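# Stamp three forms, then stand the stamp on its mat

## Task

Stamp each of the three forms once so that a complete impression lies inside that form's green field; a self-inking stamp only prints under a firm press pressed all the way down. A form is ruined by any ink beyond its green field, or by an impression that is smeared or printed twice, though a small slip or twist is tolerated; ruining one form does not cancel the others. Afterwards set the stamp upright with its entire foot resting on its mat. At the end every clipboard must lie flat and face up, and the mat flat, each on one of the four tabletops next to the arms, entirely within that top's edges and not resting on anything else. All other objects must stay standing.

## Robot and tools

Robots: three identical i2rt Big YAM arms, arm1, arm2 and arm3. Each has six revolute joints, a two-finger gripper and a wrist camera. Cameras: arm1_cam_wrist, arm2_cam_wrist, arm3_cam_wrist, plus room_a and room_b fixed in the room. Reach is about 1.0 m from the joint1 axis. The arms act independently and do not wait for one another.

Frame: a single scene frame in metres, origin on the floor, +z up. Each arm's foot (base_link) faces its own +x. Calibrated feet: arm1 x=-0.327 y=-1.129 z=+0.814 quat_wxyz=(+0.073, +0.000, +0.000, +0.997); arm2 x=-0.108 y=+0.037 z=+0.895 quat_wxyz=(+0.164, +0.004, +0.003, +0.986); arm3 x=+0.440 y=+1.105 z=+0.838 quat_wxyz=(+0.247, -0.003, -0.006, +0.969). The reported "hand" is the point between the finger pads, roughly 1 cm short of the fingertips. The fingers extend along the hand's +z axis and open and close along its y axis. Printed hand positions can be off, more so when the arm is stretched.

move: one action for any of the arms. Arguments arm1, arm2, arm3 (one object per arm; an arm left out receives nothing new) and cameras (list of camera names; omitted, null or ["all"] returns all, [] returns none). Inside an arm's object:
- joints: absolute targets keyed by name, not offsets. joint1_rad -2.879 to 2.879 (rotates the arm about its foot, positive counter-clockwise seen from above, 0 points along the foot's +x); joint2_rad 0 to 3.141 (shoulder, 0 has the upper arm pointing back about level, increasing raises it then brings it forward); joint3_rad 0 to 3.019 (elbow, 0 folded, increasing opens); joint4_rad -1.692 to 1.57 (hand pitch, positive tilts fingers up); joint5_rad -1.57 to 1.57 (sideways swing, positive toward the arm's right); joint6_rad -2.094 to 2.094 (roll, positive clockwise looking from behind the hand); gripper_m 0 to 0.093, the fingertip gap in metres. Angles in radians.
- target: an absolute hand pose, seven numbers [x, y, z, qw, qx, qy, qz], metres and a unit quaternion in wxyz order, in the scene frame as the "hand" line prints it. The hand travels in a straight line from its current hand_target toward it. When target is given, joints may contain only gripper_m, otherwise the call is refused.
- speed: top speed of that straight path in m/s, 0.002 to 0.5, default 0.25; rotation is capped at double this figure in rad/s. Only valid together with target.
All motions in one call begin together; all hand paths in one call finish together, paced by the slowest. A path lasts 0.5 to 10 s and is cut off at 10 s; an action cannot exceed 15 s. The controller clips each step to 100 mm and 20 degrees from the measured pose, so hands lag, stray and may overshoot speed, particularly near full stretch; expect a centimetre or more of error. Paths ignore obstacles and other arms. Joint moves can swing the hand widely because joints travel at different rates.

wait: seconds 0 to 10, plus optional cameras; commands nothing and returns the full state. zoom_image: camera and region [x0, y0, x1, y1] in pixels of that camera's latest image (896x504, origin top-left), at most 504 by 504. read_manual: returns licence texts only. finished_scene: scene = the current scene's number; ends it irreversibly, so the goal must hold without the robots.

Reading results: the "move" line lists each arm that got a motion with "done" or its worst status, e.g. "move: arm1 done; arm2 time_out". Arms under "as last shown" were not commanded and repeat earlier values. Omitted lines: velocities at noise level, unchanged temperatures, hand_target when done, pos_world. Statuses: "off_target" (stopped short, may still push); "time_out" (each joint keeps a nearby target and keeps pushing; send its reported position to relax it); "not_followed" with "joint command not followed" or "pose unreachable" (a self/arm collision check withheld the targets, which may still be pursued later). on_its_own lists uncommanded activity; "held at" is a target, not a reading. Joint velocities in rad/s (gripper in m/s). Joint torques in N m, arm weight included, with per-arm offsets and noise; numbers 3 and 4 wrap at ±28. Gripper: gripping a hard object reads up to 0.005 m narrower than it; closed on nothing reads 0.000 to 0.002; in free air readings run up to 0.002 wide. Full force is reached about 0.005 m below the first-contact reading; release by commanding well above the reading.

Cautions: an unknown key invalidates a call; an out-of-range value or a stop refuses it and cancels the rest of that reply's move, wait and finished_scene calls. The scene keeps running while you think, holding the last command. Arms keep pushing on contact; pushing, holding loads or stretching heats motors: MOTOR HOT at 85 °C, and at 100 °C the arm goes limp for 30 to 60 s or more (keys then read "limit_stop_at_motor_heat"; resend them). Never squeeze two arms against each other; the clearance check can be late and ignores fingers, gripper housings and cameras. Do not drop objects, release them while moving, slam, or knock anything off the work area or onto the floor. Loose objects may be nudged occasionally by outside pushes.

Each tool is called after "Request:" as name([rows], argument=value, ...), one row to a line, values as JSON.

## Session

Request:
move()

Scene clock: 0.00 s.
Joint torques (N m): no reading
Heat: arm1: hottest joint1_rad 43 °C; arm2: hottest joint4_rad 40 °C; arm3: hottest joint2_rad 42 °C.
Joint velocities: within noise
arm1.joint_positions: joint1_rad=-0.654 joint2_rad=+0.628 joint3_rad=+1.546 joint4_rad=-1.186 joint5_rad=+0.049 joint6_rad=-0.172 gripper_m=+0.09396
arm1.joint_status: not commanded
arm1.hand: x=-0.4774 y=-0.9614 z=+1.4599 quat_wxyz=(-0.300, +0.752, -0.260, -0.527) (m; scene frame)
arm1.hand_target: x=-0.4740 y=-0.9649 z=+1.4692 quat_wxyz=(-0.304, +0.745, -0.258, -0.535) (m; scene frame)
arm1.hand_status: not commanded
arm2.joint_positions: joint1_rad=-0.231 joint2_rad=+0.478 joint3_rad=+1.608 joint4_rad=-1.414 joint5_rad=+0.279 joint6_rad=-0.594 gripper_m=+0.09396
arm2.joint_status: not commanded
arm2.hand: x=-0.1694 y=+0.1390 z=+1.5383 quat_wxyz=(-0.415, +0.792, -0.073, -0.441) (m; scene frame)
arm2.hand_target: x=-0.1649 y=+0.1362 z=+1.5436 quat_wxyz=(-0.418, +0.787, -0.074, -0.447) (m; scene frame)
arm2.hand_status: not commanded
arm3.joint_positions: joint1_rad=-0.370 joint2_rad=+0.528 joint3_rad=+1.704 joint4_rad=-1.189 joint5_rad=-0.161 joint6_rad=-0.702 gripper_m=+0.09396
arm3.joint_status: not commanded
arm3.hand: x=+0.3359 y=+1.1715 z=+1.5677 quat_wxyz=(-0.458, +0.711, +0.002, -0.533) (m; scene frame)
arm3.hand_target: x=+0.3398 y=+1.1667 z=+1.5740 quat_wxyz=(-0.464, +0.705, +0.003, -0.537) (m; scene frame)
arm3.hand_status: not commanded
pictures: arm1_cam_wrist, arm2_cam_wrist, arm3_cam_wrist, room_a, room_b

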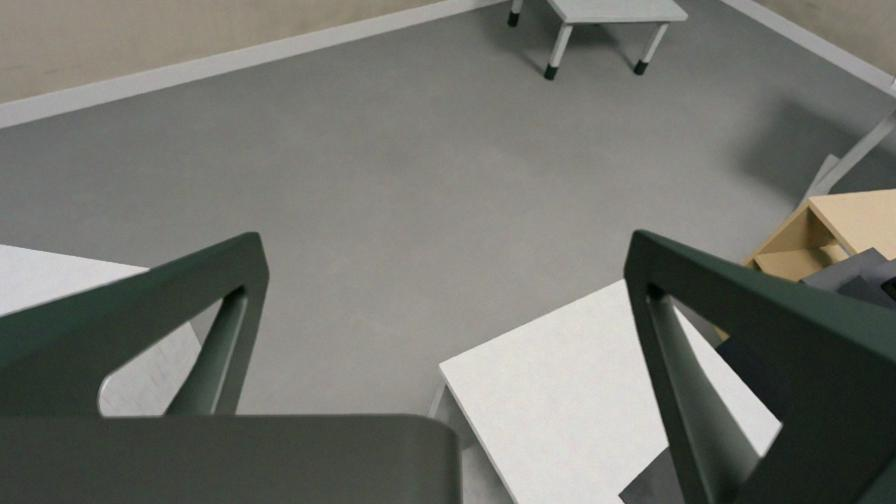

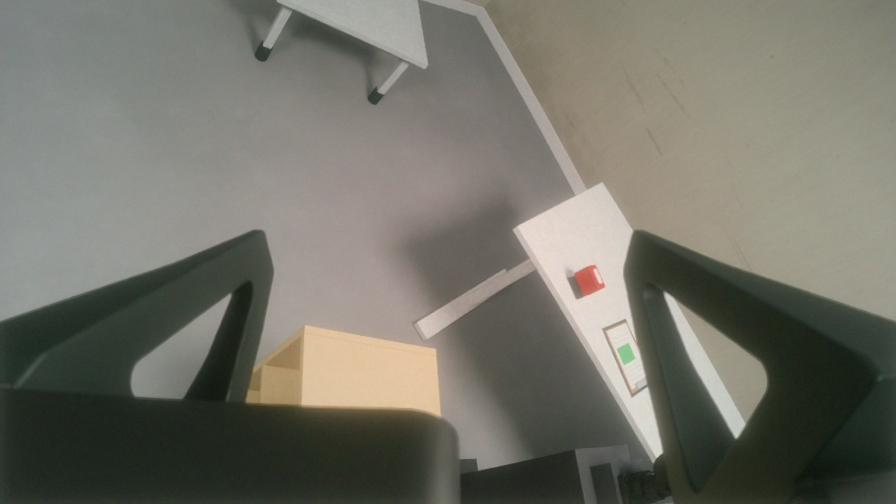

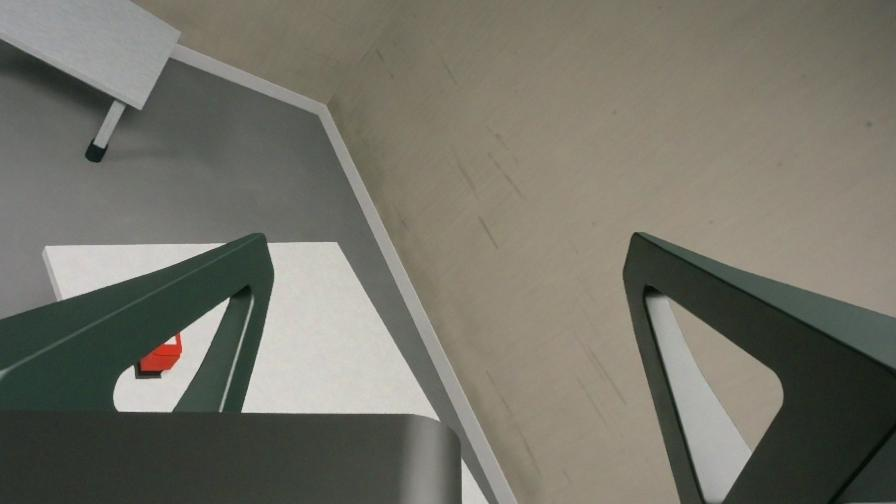

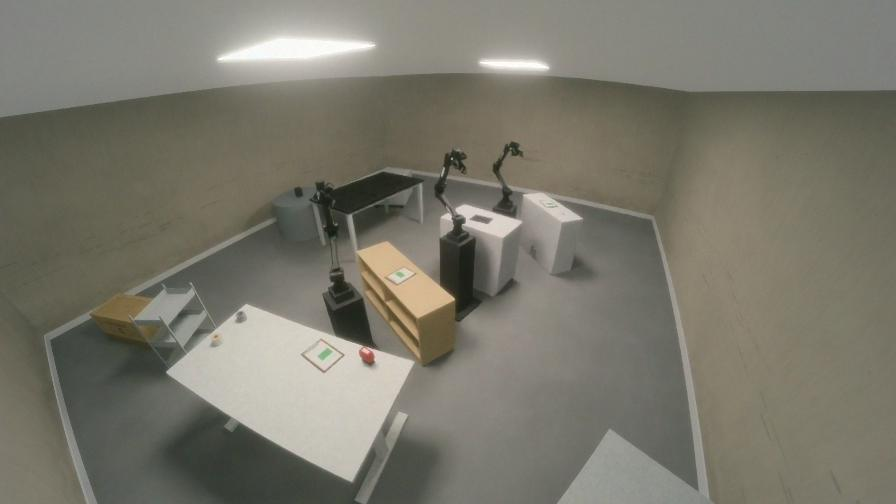

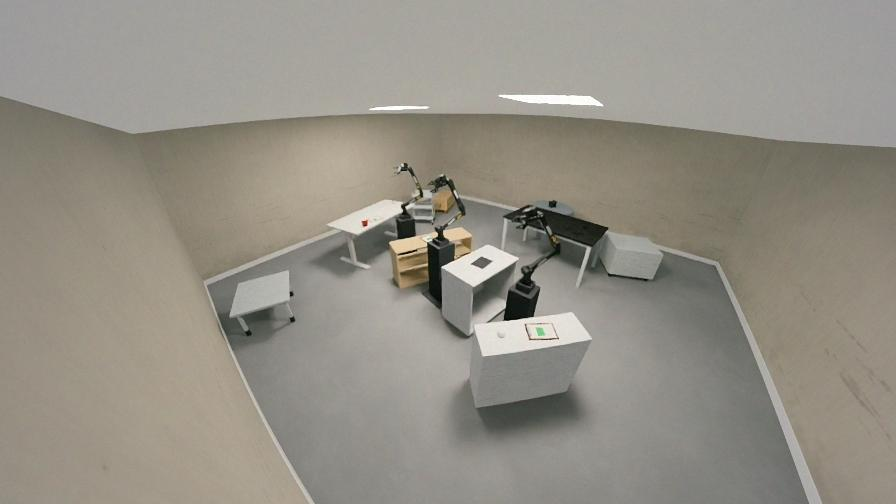

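Request:
zoom_image(camera="room_a", region=[160, 290, 460, 480])

Request:
zoom_image(camera="room_a", region=[340, 130, 620, 360])

Request:
zoom_image(camera="room_b", region=[320, 150, 620, 410])

Request:
zoom_image(camera="arm2_cam_wrist", region=[500, 180, 760, 460])

Scaled by 1.680 from the camera's 896x504 image, which has a finer 1280x720 frame.

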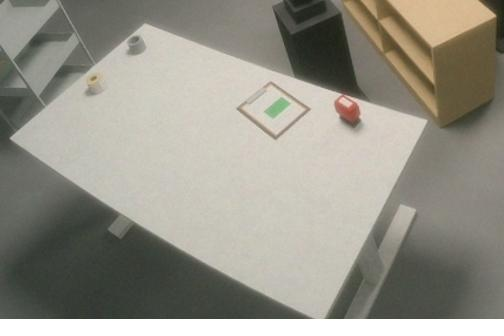

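Scaled by 1.800 from the camera's 896x504 image, which has a finer 1280x720 frame.

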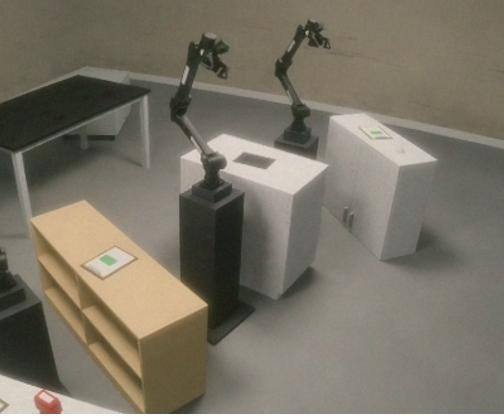

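Scaled by 1.680 from the camera's 896x504 image, which has a finer 1280x720 frame.

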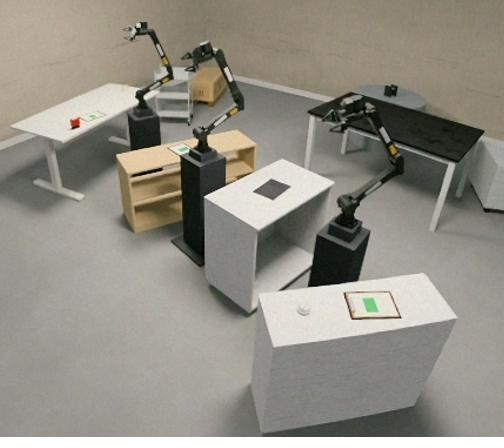

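Scaled by 1.800 from the camera's 896x504 image, which has a finer 1280x720 frame.

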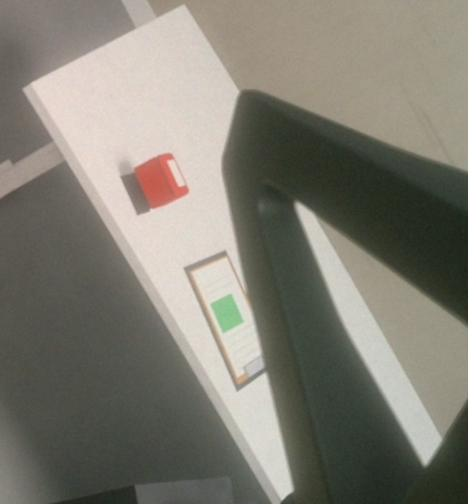

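Request:
move(arm1={"joints":{"joint1_rad":1.717}}, arm2={"joints":{"joint1_rad":-1.24}}, arm3={"joints":{"joint1_rad":-1.07}}, cameras=[])

Request:
move(arm1={"target":[-0.33,-1.47,1.32,0,0.7071,0.7071,0]}, arm2={"target":[-0.1,0.38,1.38,0,-0.7071,0.7071,0]}, arm3={"target":[0.44,1.45,1.32,0,-0.7071,0.7071,0]})

Scene clock: 3.23 s.
Joint torques (N m): arm1=[-0.5 5.36 10.77 1.84 0.09 -0.11] | arm2=[0.21 7.12 5.53 2.29 0.09 -0.03] | arm3=[-1.03 6.12 6.09 2.21 -0.06 0.01]
move: arm1 done; arm2 done; arm3 done
arm1.joint_positions: joint1_rad=+1.708 joint2_rad=+0.628 joint3_rad=+1.546 joint4_rad=-1.186 joint5_rad=+0.047 joint6_rad=-0.172 gripper_m=+0.09397
arm1.joint_status: all done
arm1.hand: x=-0.3382 y=-1.3527 z=+1.4600 quat_wxyz=(+0.374, +0.526, +0.597, -0.478) (m; scene frame)
arm2.joint_positions: joint1_rad=-1.230 joint2_rad=+0.478 joint3_rad=+1.608 joint4_rad=-1.414 joint5_rad=+0.279 joint6_rad=-0.594 gripper_m=+0.09396
arm2.joint_status: all done
arm2.hand: x=-0.0557 y=+0.1504 z=+1.5372 quat_wxyz=(-0.572, +0.664, -0.445, -0.186) (m; scene frame)
arm3.joint_positions: joint1_rad=-1.059 joint2_rad=+0.528 joint3_rad=+1.704 joint4_rad=-1.189 joint5_rad=-0.154 joint6_rad=-0.702 gripper_m=+0.09396
arm3.joint_status: all done
arm3.hand: x=+0.4062 y=+1.2171 z=+1.5687 quat_wxyz=(-0.615, +0.666, -0.241, -0.347) (m; scene frame)
pictures: none

Scene clock: 7.80 s.
Joint torques (N m): arm1=[-1.67 -2.61 10.48 0.28 -0.14 0] | arm2=[-0.67 -6.18 7.56 0.64 -0.09 0.11] | arm3=[-1.08 -6.53 7.66 0.25 -0.25 0.12]
move: arm1 off_target; arm2 off_target; arm3 off_target
arm1.joint_positions: joint1_rad=+1.719 joint2_rad=+1.092 joint3_rad=+1.726 joint4_rad=-1.668 joint5_rad=+0.012 joint6_rad=-0.031 gripper_m=+0.09397
arm1.hand: x=-0.3294 y=-1.4696 z=+1.3271 quat_wxyz=(+0.181, +0.672, +0.692, -0.195) (m; scene frame)
arm1.hand_target: x=-0.3321 y=-1.4690 z=+1.3204 quat_wxyz=(+0.172, +0.682, +0.688, -0.181) (m; scene frame)
arm1.hand_status: off_target (0.007 m and 30.9 deg from the pose sent, 0.183 m and 74.9 deg at the start; pose on its path clipped on 56 of 137 steps; a joint's target at an end of its range on 90 of 137 steps)
arm2.joint_positions: joint1_rad=-1.237 joint2_rad=+1.096 joint3_rad=+1.675 joint4_rad=-1.675 joint5_rad=+0.021 joint6_rad=-0.042 gripper_m=+0.09396
arm2.hand: x=-0.1012 y=+0.3811 z=+1.3819 quat_wxyz=(-0.172, +0.701, -0.674, -0.158) (m; scene frame)
arm2.hand_target: x=-0.0983 y=+0.3790 z=+1.3805 quat_wxyz=(-0.163, +0.693, -0.686, -0.153) (m; scene frame)
arm2.hand_status: off_target (0.002 m and 27.0 deg from the pose sent, 0.282 m and 76.8 deg at the start; pose on its path clipped on 58 of 137 steps; a joint's target at an end of its range on 101 of 137 steps)
arm3.joint_positions: joint1_rad=-1.074 joint2_rad=+1.138 joint3_rad=+1.710 joint4_rad=-1.702 joint5_rad=+0.001 joint6_rad=-0.053 gripper_m=+0.09396
arm3.hand: x=+0.4374 y=+1.4511 z=+1.3291 quat_wxyz=(-0.166, +0.707, -0.671, -0.150) (m; scene frame)
arm3.hand_target: x=+0.4406 y=+1.4486 z=+1.3208 quat_wxyz=(-0.152, +0.698, -0.685, -0.142) (m; scene frame)
arm3.hand_status: off_target (0.010 m and 26.0 deg from the pose sent, 0.342 m and 100.2 deg at the start; pose on its path clipped on 52 of 137 steps; a joint's target at an end of its range on 85 of 137 steps)
pictures: arm1_cam_wrist, arm2_cam_wrist, arm3_cam_wrist, room_a, room_b

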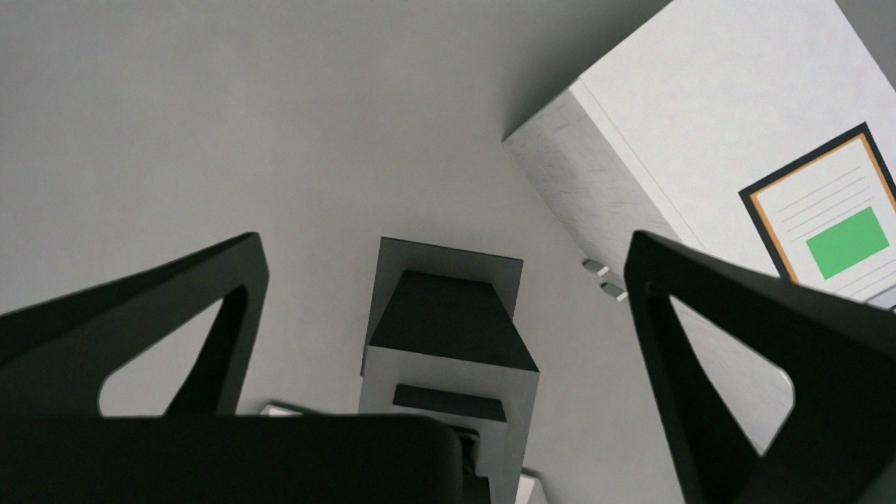

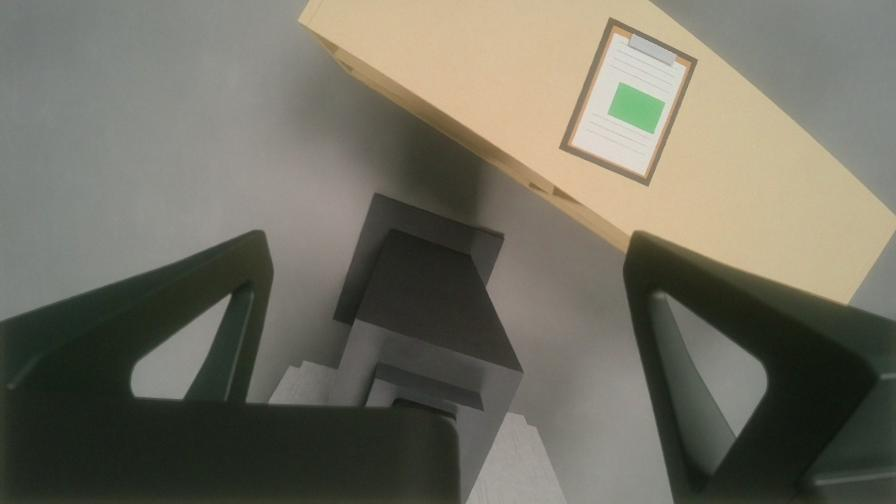

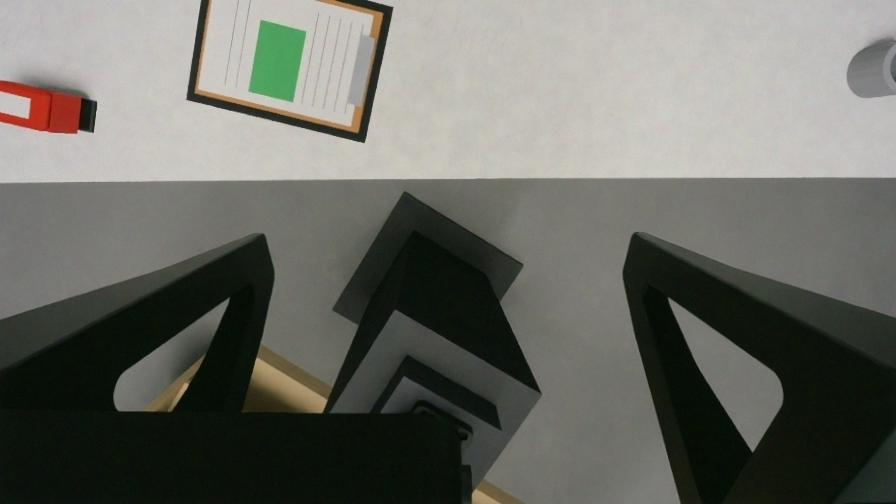

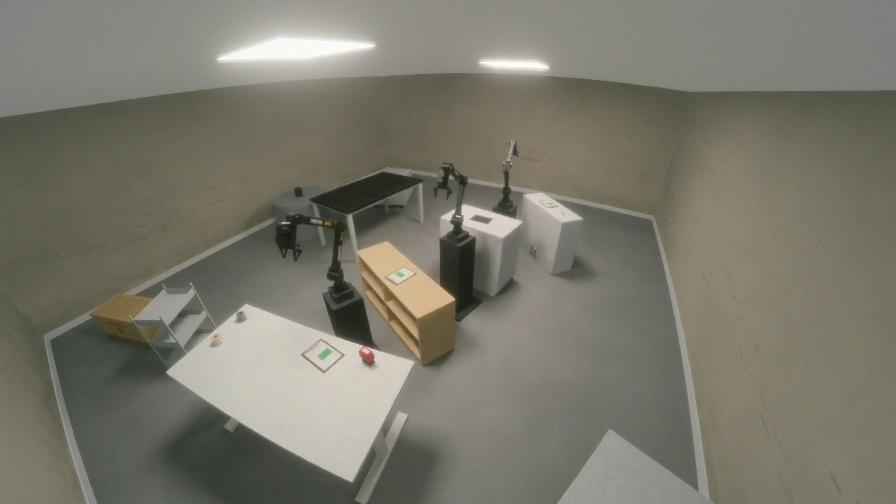

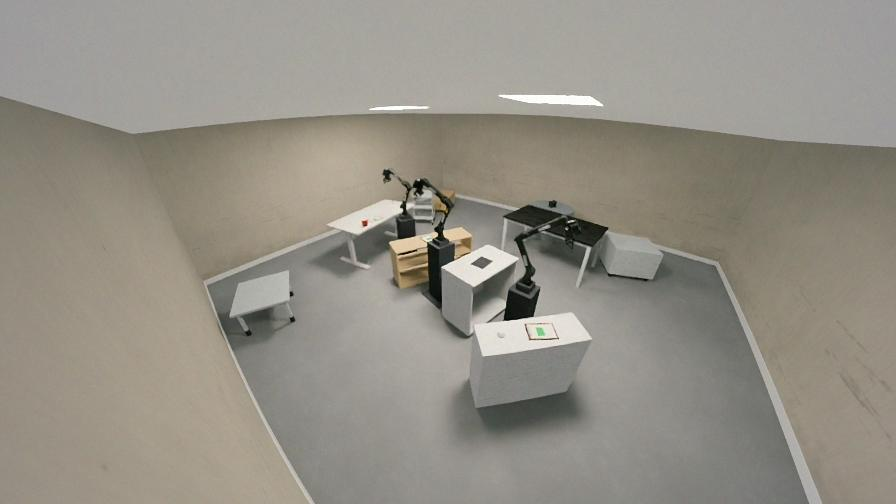

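Request:
move(arm1={"target":[-0.58,-1.5,1.15,0,0.870,0.492,0]}, arm2={"target":[0.05,0.42,1.2,0,-0.545,0.839,0]}, arm3={"target":[0.05,1.40,1.15,0,-0.9455,0.3256,0]})

Scene clock: 12.07 s.
Joint torques (N m): arm1=[-1.38 -10.64 15.54 -0.39 0.19 -0.05] | arm2=[-0.32 -11.69 7.49 0.72 0.17 0.11] | arm3=[-0.85 -14.04 14.12 -0.28 -0.22 -0.28]
move: arm1 off_target; arm2 done; arm3 off_target
arm1.joint_positions: joint1_rad=+1.124 joint2_rad=+1.474 joint3_rad=+1.621 joint4_rad=-1.669 joint5_rad=-0.010 joint6_rad=-0.063 gripper_m=+0.09397
arm1.hand: x=-0.5737 y=-1.4963 z=+1.1384 quat_wxyz=(+0.015, +0.867, +0.497, -0.020) (m; scene frame)
arm1.hand_target: x=-0.5787 y=-1.4995 z=+1.1503 quat_wxyz=(+0.016, +0.870, +0.491, -0.027) (m; scene frame)
arm1.hand_status: off_target (0.014 m and 2.9 deg from the pose sent, 0.308 m and 44.6 deg at the start; a joint's target at an end of its range on 86 of 86 steps)
arm2.joint_positions: joint1_rad=-1.616 joint2_rad=+1.401 joint3_rad=+1.523 joint4_rad=-1.675 joint5_rad=-0.004 joint6_rad=+0.013 gripper_m=+0.09396
arm2.hand: x=+0.0439 y=+0.4188 z=+1.2074 quat_wxyz=(-0.001, +0.558, -0.830, -0.007) (m; scene frame)
arm2.hand_target: x=+0.0487 y=+0.4197 z=+1.2007 quat_wxyz=(+0.003, +0.546, -0.838, -0.002) (m; scene frame)
arm2.hand_status: done (0.010 m and 2.0 deg from the pose sent, 0.240 m and 37.4 deg at the start; a joint's target at an end of its range on 7 of 86 steps)
arm3.joint_positions: joint1_rad=-0.164 joint2_rad=+1.606 joint3_rad=+1.695 joint4_rad=-1.702 joint5_rad=-0.013 joint6_rad=+0.033 gripper_m=+0.09396
arm3.hand: x=+0.0634 y=+1.3923 z=+1.1332 quat_wxyz=(+0.006, +0.940, -0.341, +0.020) (m; scene frame)
arm3.hand_target: x=+0.0508 y=+1.3990 z=+1.1505 quat_wxyz=(+0.001, +0.944, -0.330, -0.002) (m; scene frame)
arm3.hand_status: off_target (0.023 m and 3.1 deg from the pose sent, 0.430 m and 55.1 deg at the start; a joint's target at an end of its range on 23 of 86 steps)
pictures: arm1_cam_wrist, arm2_cam_wrist, arm3_cam_wrist, room_a, room_b

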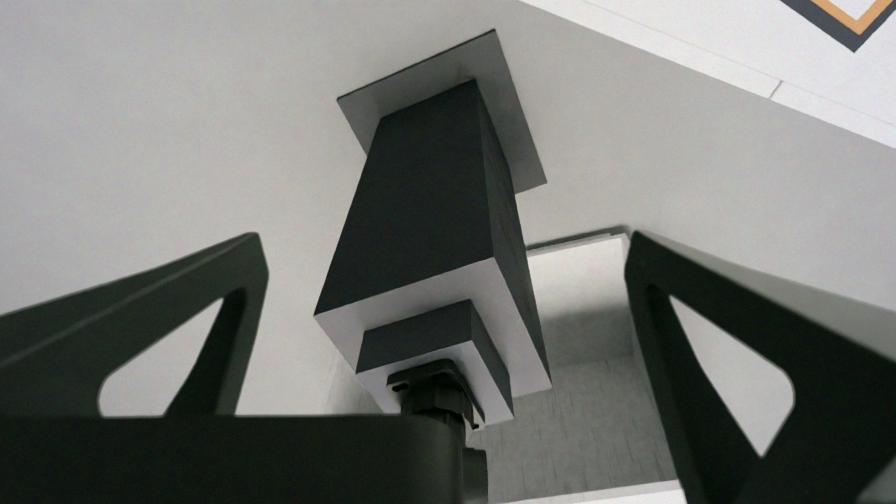

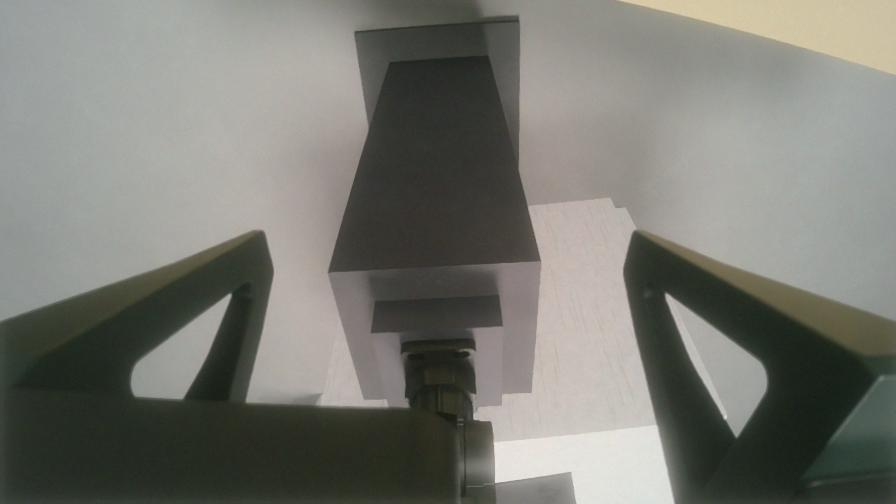

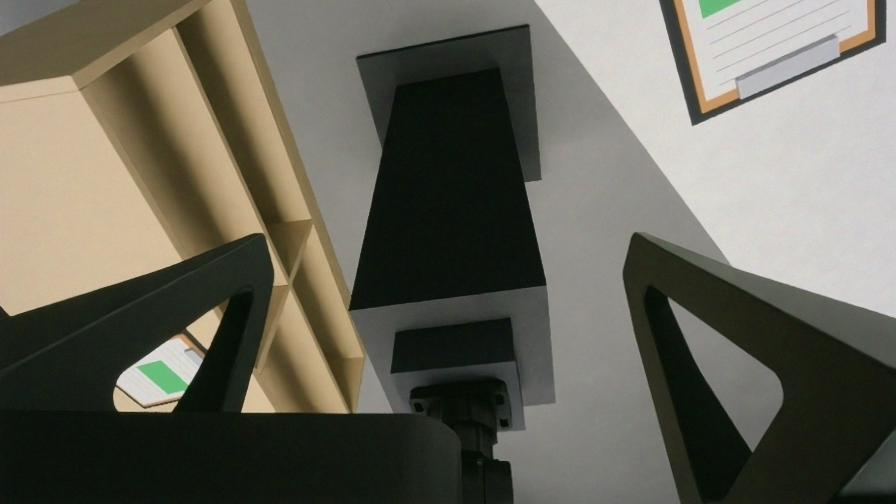

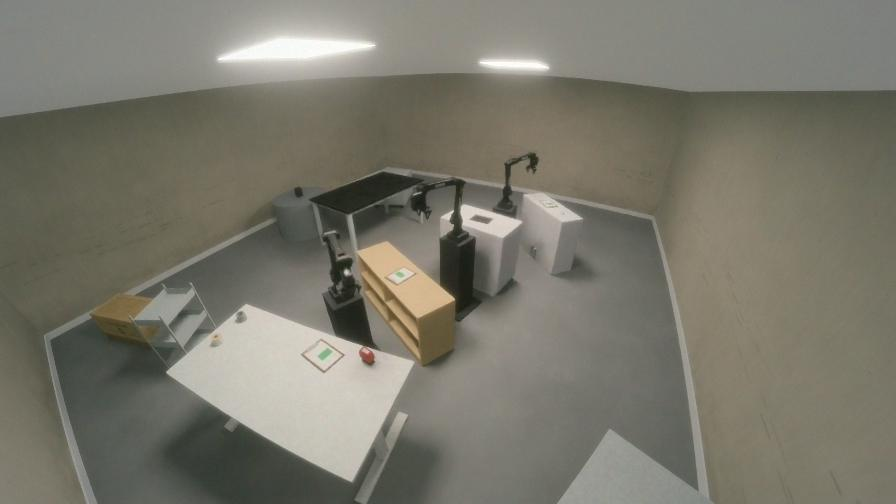

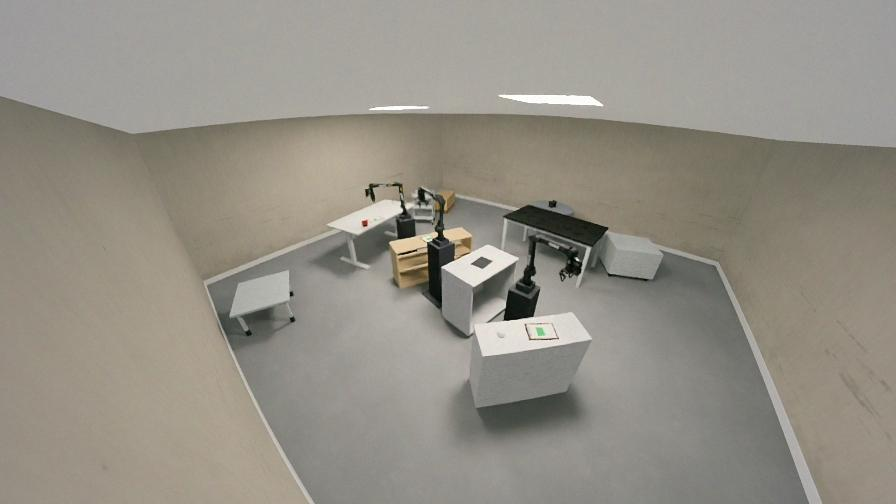

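Request:
move(arm1={"target":[-0.667,-1.339,1.2,0.136,0.833,0.236,-0.481]}, arm2={"target":[0.055,0.29,1.2,0.4395,-0.413,0.761,0.2385]}, arm3={"target":[0.095,1.395,1.15,0.171,-0.814,0.296,0.470]}, cameras=["arm1_cam_wrist","arm2_cam_wrist","arm3_cam_wrist"])

Scene clock: 16.27 s.
Joint torques (N m): arm1=[-1.73 -2.43 12.9 2.58 -0.12 -0.04] | arm2=[-0.73 0.62 7.98 3.14 -0.16 -0.19] | arm3=[-1.38 -6.71 9.13 3.11 -0.22 -0.25]
move: arm1 off_target; arm2 done; arm3 done
arm1.joint_positions: joint1_rad=+0.716 joint2_rad=+0.815 joint3_rad=+0.963 joint4_rad=-0.708 joint5_rad=+0.017 joint6_rad=-0.002 gripper_m=+0.09397
arm1.hand: x=-0.6642 y=-1.3404 z=+1.1926 quat_wxyz=(+0.129, +0.840, +0.243, -0.467) (m; scene frame)
arm1.hand_target: x=-0.6666 y=-1.3393 z=+1.1986 quat_wxyz=(+0.135, +0.835, +0.234, -0.479) (m; scene frame)
arm1.hand_status: off_target (0.008 m and 2.1 deg from the pose sent, 0.193 m and 63.2 deg at the start)
arm2.joint_positions: joint1_rad=-1.776 joint2_rad=+0.450 joint3_rad=+0.647 joint4_rad=-0.731 joint5_rad=+0.033 joint6_rad=+0.025 gripper_m=+0.09396
arm2.hand: x=+0.0509 y=+0.2906 z=+1.1979 quat_wxyz=(-0.430, +0.413, -0.767, -0.238) (m; scene frame)
arm2.hand_target: x=+0.0542 y=+0.2913 z=+1.1987 quat_wxyz=(-0.439, +0.413, -0.761, -0.239) (m; scene frame)
arm2.hand_status: done (0.005 m and 1.3 deg from the pose sent, 0.130 m and 60.4 deg at the start)
arm3.joint_positions: joint1_rad=-0.209 joint2_rad=+0.963 joint3_rad=+0.855 joint4_rad=-0.430 joint5_rad=-0.017 joint6_rad=+0.019 gripper_m=+0.09396
arm3.hand: x=+0.0920 y=+1.3945 z=+1.1513 quat_wxyz=(-0.165, +0.815, -0.302, -0.465) (m; scene frame)
arm3.hand_target: x=+0.0957 y=+1.3969 z=+1.1483 quat_wxyz=(-0.173, +0.814, -0.296, -0.468) (m; scene frame)
arm3.hand_status: done (0.003 m and 1.2 deg from the pose sent, 0.036 m and 62.4 deg at the start)
pictures: arm1_cam_wrist, arm2_cam_wrist, arm3_cam_wrist

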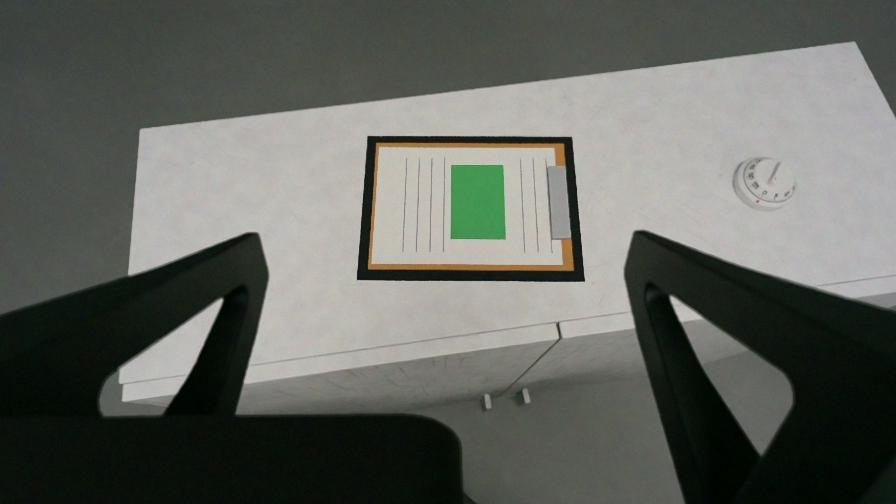

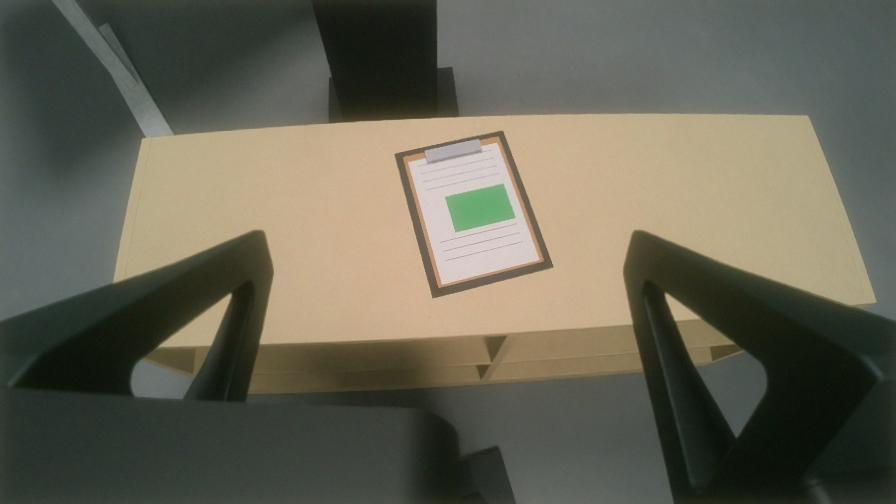

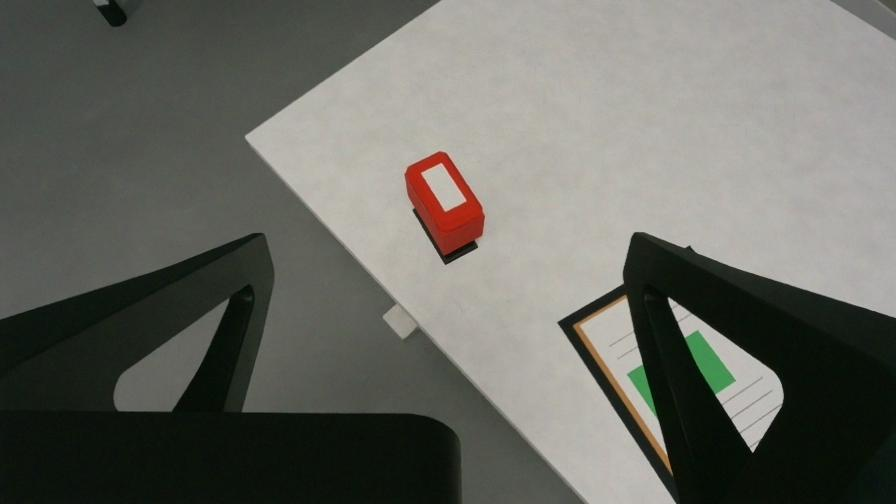

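Request:
zoom_image(camera="arm3_cam_wrist", region=[380, 130, 520, 280])

Request:
zoom_image(camera="arm1_cam_wrist", region=[340, 120, 620, 300])

Scaled by 3.360 from the camera's 896x504 image, which has a finer 1280x720 frame.

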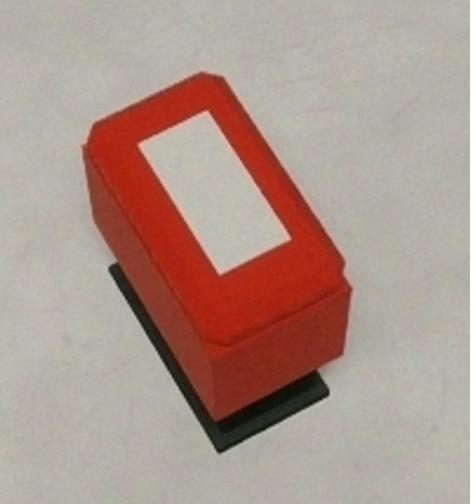

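Scaled by 1.800 from the camera's 896x504 image, which has a finer 1280x720 frame.

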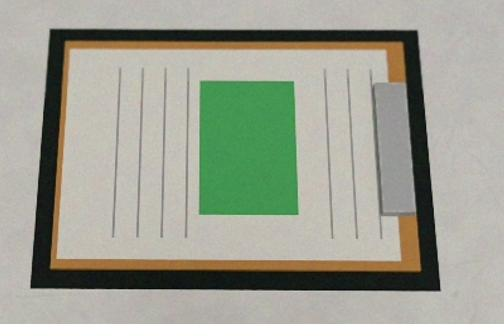

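Request:
move(arm3={"target":[-0.047,1.50,0.96,0,-0.9954,0.0958,0],"joints":{"gripper_m":0.075}}, cameras=["arm3_cam_wrist","room_a"])

Scene clock: 21.17 s.
Joint torques (N m): arm1=[-1.73 -2.43 12.9 2.59 -0.11 -0.04] | arm2=[-0.32 0.73 7.99 3.1 -0.09 -0.19] | arm3=[-0.09 -19.37 13.68 -0.62 0.05 -0.26]
move: arm3 off_target
arm1.joint_positions: joint1_rad=+0.716 joint2_rad=+0.815 joint3_rad=+0.963 joint4_rad=-0.708 joint5_rad=+0.015 joint6_rad=-0.002 gripper_m=+0.09397
arm1.hand: x=-0.6640 y=-1.3406 z=+1.1926 quat_wxyz=(+0.130, +0.840, +0.243, -0.467) (m; scene frame)
arm2: as last shown
arm3.joint_positions: joint1_rad=-0.195 joint2_rad=+2.005 joint3_rad=+1.777 joint4_rad=-1.367 joint5_rad=-0.011 joint6_rad=-0.473 gripper_m=+0.07509
arm3.joint_status: all done
arm3.hand: x=-0.0298 y=+1.4926 z=+0.9515 quat_wxyz=(+0.006, +0.994, -0.111, +0.011) (m; scene frame)
arm3.hand_target: x=-0.0458 y=+1.4987 z=+0.9616 quat_wxyz=(-0.003, +0.995, -0.095, +0.001) (m; scene frame)
arm3.hand_status: off_target (0.021 m and 2.2 deg from the pose sent, 0.259 m and 65.6 deg at the start)
pictures: arm3_cam_wrist, room_a

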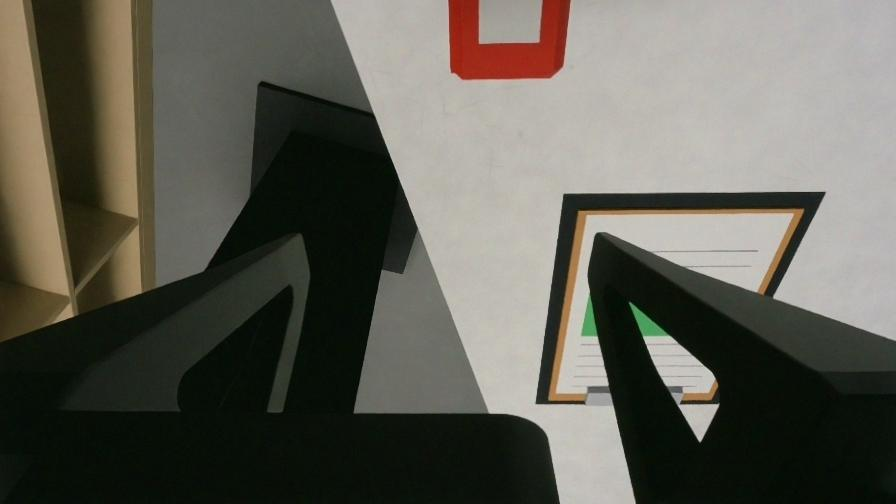

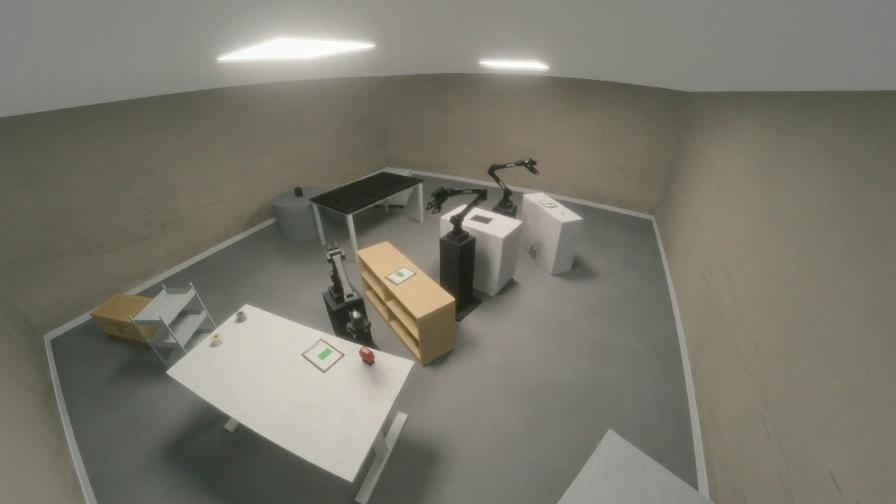

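Request:
move(arm3={"target":[-0.077,1.532,0.905,0,-0.9954,0.0958,0],"joints":{"gripper_m":0.085},"speed":0.15}, cameras=["arm3_cam_wrist","room_a"])

Scene clock: 23.17 s.
Joint torques (N m): arm1=[-1.73 -2.43 12.9 2.59 -0.11 -0.04] | arm2=[-1.03 -0.03 7.91 3.23 -0.13 -0.27] | arm3=[-0.67 -21.66 13.29 0.08 -0.17 -0.27]
move: arm3 off_target
arm1, arm2: as last shown
arm3.joint_positions: joint1_rad=-0.195 joint2_rad=+2.175 joint3_rad=+1.901 joint4_rad=-1.344 joint5_rad=-0.010 joint6_rad=-0.482 gripper_m=+0.08491
arm3.joint_status: all done
arm3.hand: x=-0.0600 y=+1.5192 z=+0.8930 quat_wxyz=(+0.012, +0.994, -0.106, +0.021) (m; scene frame)
arm3.hand_target: x=-0.0761 y=+1.5315 z=+0.9055 quat_wxyz=(-0.001, +0.995, -0.095, +0.000) (m; scene frame)
arm3.hand_status: off_target (0.024 m and 3.0 deg from the pose sent, 0.077 m and 2.2 deg at the start)
pictures: arm3_cam_wrist, room_a

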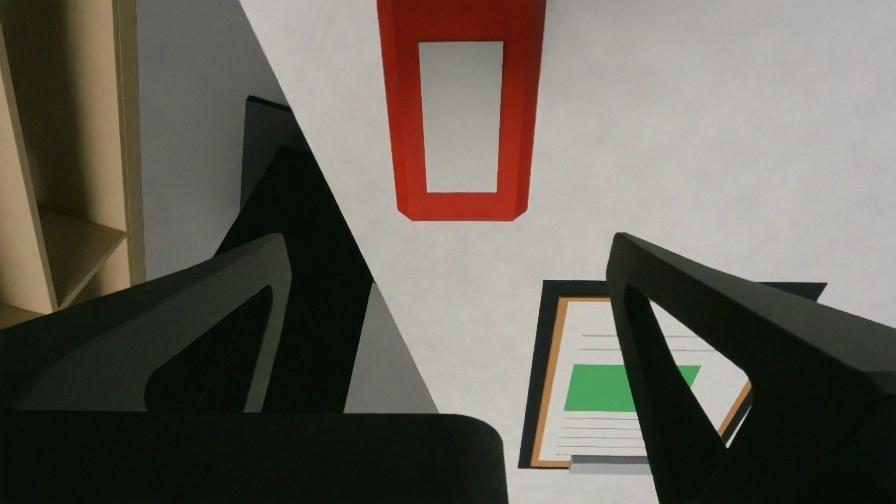

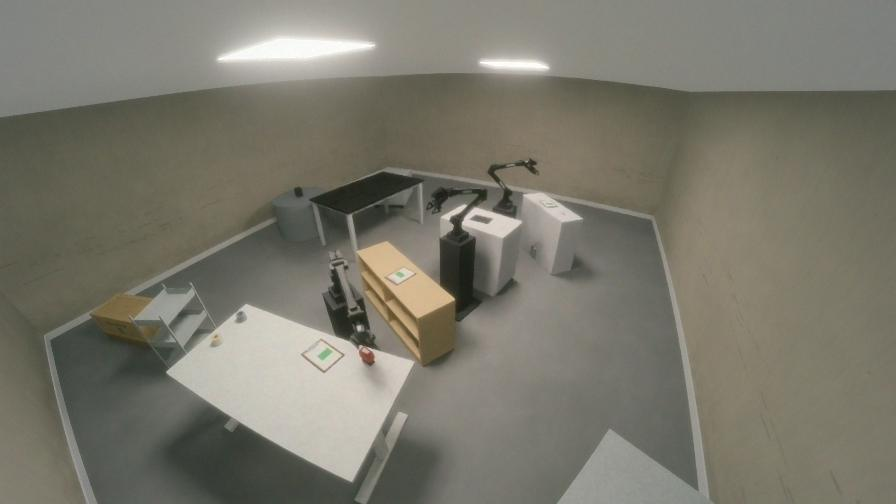

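Request:
move(arm3={"target":[-0.070,1.537,0.873,0.002,-0.995,0.0958,0.0224],"speed":0.1}, cameras=["arm3_cam_wrist"])

Scene clock: 24.93 s.
Joint torques (N m): arm1=[-1.73 -2.43 12.89 2.59 -0.11 -0.04] | arm2=[-0.62 0.5 8.1 3.1 -0.12 -0.24] | arm3=[-1.32 -21.77 7.61 0.83 -0.33 -0.27]
move: arm3 off_target
arm1, arm2: as last shown
arm3.joint_positions: joint1_rad=-0.203 joint2_rad=+2.175 joint3_rad=+1.882 joint4_rad=-1.228 joint5_rad=-0.033 joint6_rad=-0.496 gripper_m=+0.08491
arm3.hand: x=-0.0758 y=+1.5343 z=+0.8860 quat_wxyz=(-0.006, +0.994, -0.103, -0.026) (m; scene frame)
arm3.hand_target: x=-0.0700 y=+1.5366 z=+0.8731 quat_wxyz=(-0.001, +0.995, -0.097, -0.022) (m; scene frame)
arm3.hand_status: off_target (0.014 m and 1.0 deg from the pose sent, 0.029 m and 5.3 deg at the start)
pictures: arm3_cam_wrist

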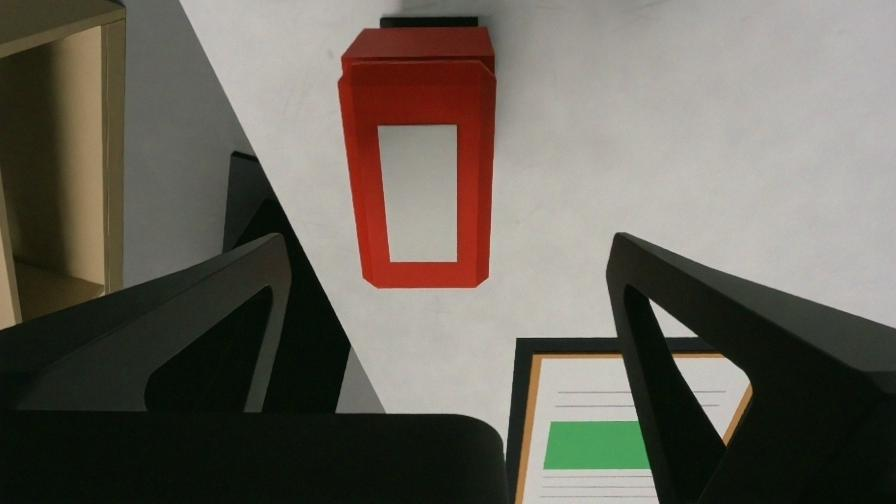

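Request:
move(arm3={"target":[-0.078,1.5285,0.842,0.001,-0.995,0.0958,0.011],"speed":0.08}, cameras=["arm3_cam_wrist"])

Scene clock: 26.97 s.
Joint torques (N m): arm1=[-1.73 -2.43 12.9 2.58 -0.11 -0.04] | arm2=[-0.79 0.67 8.06 3.15 -0.09 -0.19] | arm3=[0.03 -21.36 7.61 0.72 0.06 -0.09]
move: arm3 off_target
arm1, arm2: as last shown
arm3.joint_positions: joint1_rad=-0.203 joint2_rad=+2.208 joint3_rad=+1.872 joint4_rad=-1.195 joint5_rad=-0.028 joint6_rad=-0.496 gripper_m=+0.08491
arm3.hand: x=-0.0762 y=+1.5358 z=+0.8614 quat_wxyz=(-0.005, +0.995, -0.103, -0.021) (m; scene frame)
arm3.hand_target: x=-0.0776 y=+1.5284 z=+0.8422 quat_wxyz=(-0.001, +0.995, -0.096, -0.011) (m; scene frame)
arm3.hand_status: off_target (0.021 m and 1.4 deg from the pose sent, 0.044 m and 2.0 deg at the start)
pictures: arm3_cam_wrist

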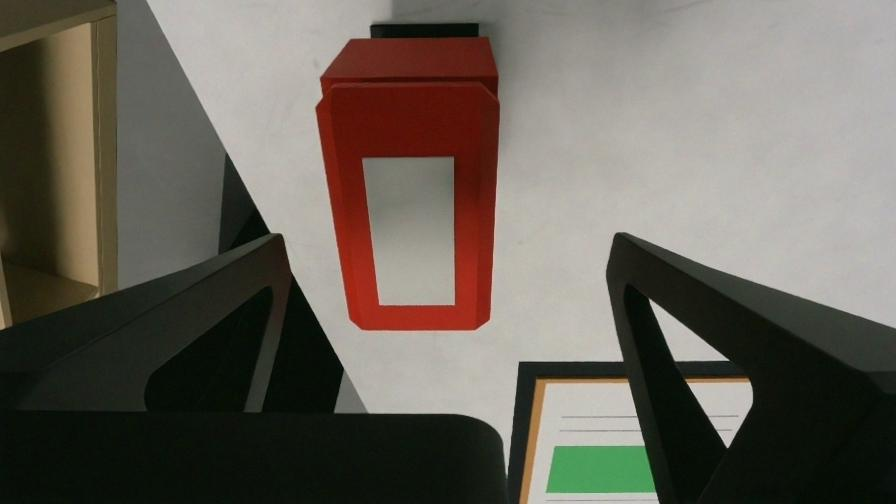

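Request:
move(arm3={"target":[-0.086,1.517,0.813,0.001,-0.995,0.0958,0.008],"speed":0.08}, cameras=["arm3_cam_wrist"])

Scene clock: 28.23 s.
Joint torques (N m): arm1=[-1.73 -2.49 12.89 2.58 -0.12 -0.04] | arm2=[-0.62 0.85 8.09 2.95 -0.12 -0.17] | arm3=[-0.62 -21.54 7.49 0.75 0.08 0.1]
move: arm3 off_target
arm1, arm2: as last shown
arm3.joint_positions: joint1_rad=-0.176 joint2_rad=+2.240 joint3_rad=+1.850 joint4_rad=-1.146 joint5_rad=-0.023 joint6_rad=-0.496 gripper_m=+0.08491
arm3.hand: x=-0.0866 y=+1.5226 z=+0.8327 quat_wxyz=(-0.005, +0.996, -0.089, -0.017) (m; scene frame)
arm3.hand_target: x=-0.0855 y=+1.5167 z=+0.8135 quat_wxyz=(-0.001, +0.995, -0.095, -0.008) (m; scene frame)
arm3.hand_status: off_target (0.020 m and 1.4 deg from the pose sent, 0.053 m and 1.7 deg at the start)
pictures: arm3_cam_wrist

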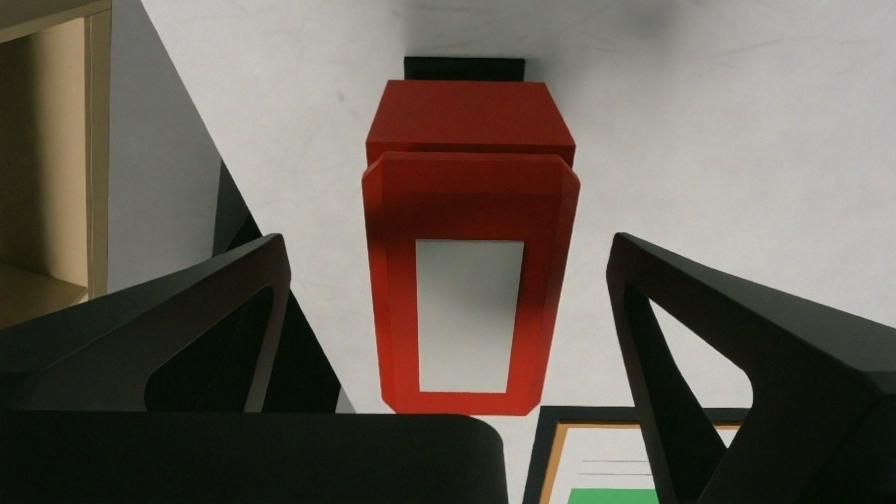

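Request:
move(arm3={"target":[-0.088,1.5205,0.805,0.001,-0.995,0.0958,0.006],"speed":0.06}, cameras=[])

Request:
move(arm3={"joints":{"gripper_m":0.028}}, cameras=["arm3_cam_wrist"])

Scene clock: 29.53 s.
Joint torques (N m): arm1=[-1.79 -2.49 12.92 2.59 -0.11 -0.03] | arm2=[-0.97 0.15 7.97 3.18 -0.11 -0.19] | arm3=[-0.26 -21.36 8.7 0.65 0.07 0.11]
move: arm3 off_target
arm1, arm2: as last shown
arm3.joint_positions: joint1_rad=-0.176 joint2_rad=+2.259 joint3_rad=+1.850 joint4_rad=-1.143 joint5_rad=-0.022 joint6_rad=-0.496 gripper_m=+0.08491
arm3.hand: x=-0.0848 y=+1.5217 z=+0.8203 quat_wxyz=(-0.001, +0.996, -0.089, -0.010) (m; scene frame)
arm3.hand_target: x=-0.0876 y=+1.5203 z=+0.8053 quat_wxyz=(-0.001, +0.995, -0.096, -0.006) (m; scene frame)
arm3.hand_status: off_target (0.016 m and 0.9 deg from the pose sent, 0.028 m and 1.6 deg at the start)
pictures: none

Scene clock: 30.30 s.
Joint torques (N m): arm1=[-1.73 -2.43 12.9 2.58 -0.11 -0.04] | arm2=[-0.62 0.44 8.08 3.21 -0.11 -0.21] | arm3=[-0.44 -21.25 8.76 0.58 -0.03 0.09]
move: arm3 off_target
arm1, arm2: as last shown
arm3.joint_positions: joint1_rad=-0.176 joint2_rad=+2.259 joint3_rad=+1.850 joint4_rad=-1.142 joint5_rad=-0.022 joint6_rad=-0.496 gripper_m=+0.04712
arm3.joint_status: gripper_m off_target (ended at +0.04715, target +0.02800)
arm3.hand: x=-0.0851 y=+1.5220 z=+0.8203 quat_wxyz=(-0.002, +0.996, -0.089, -0.011) (m; scene frame)
pictures: arm3_cam_wrist

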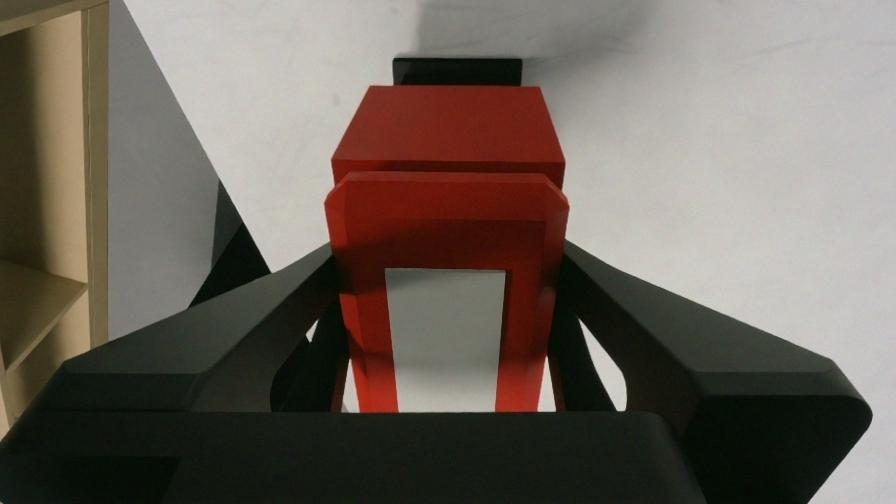

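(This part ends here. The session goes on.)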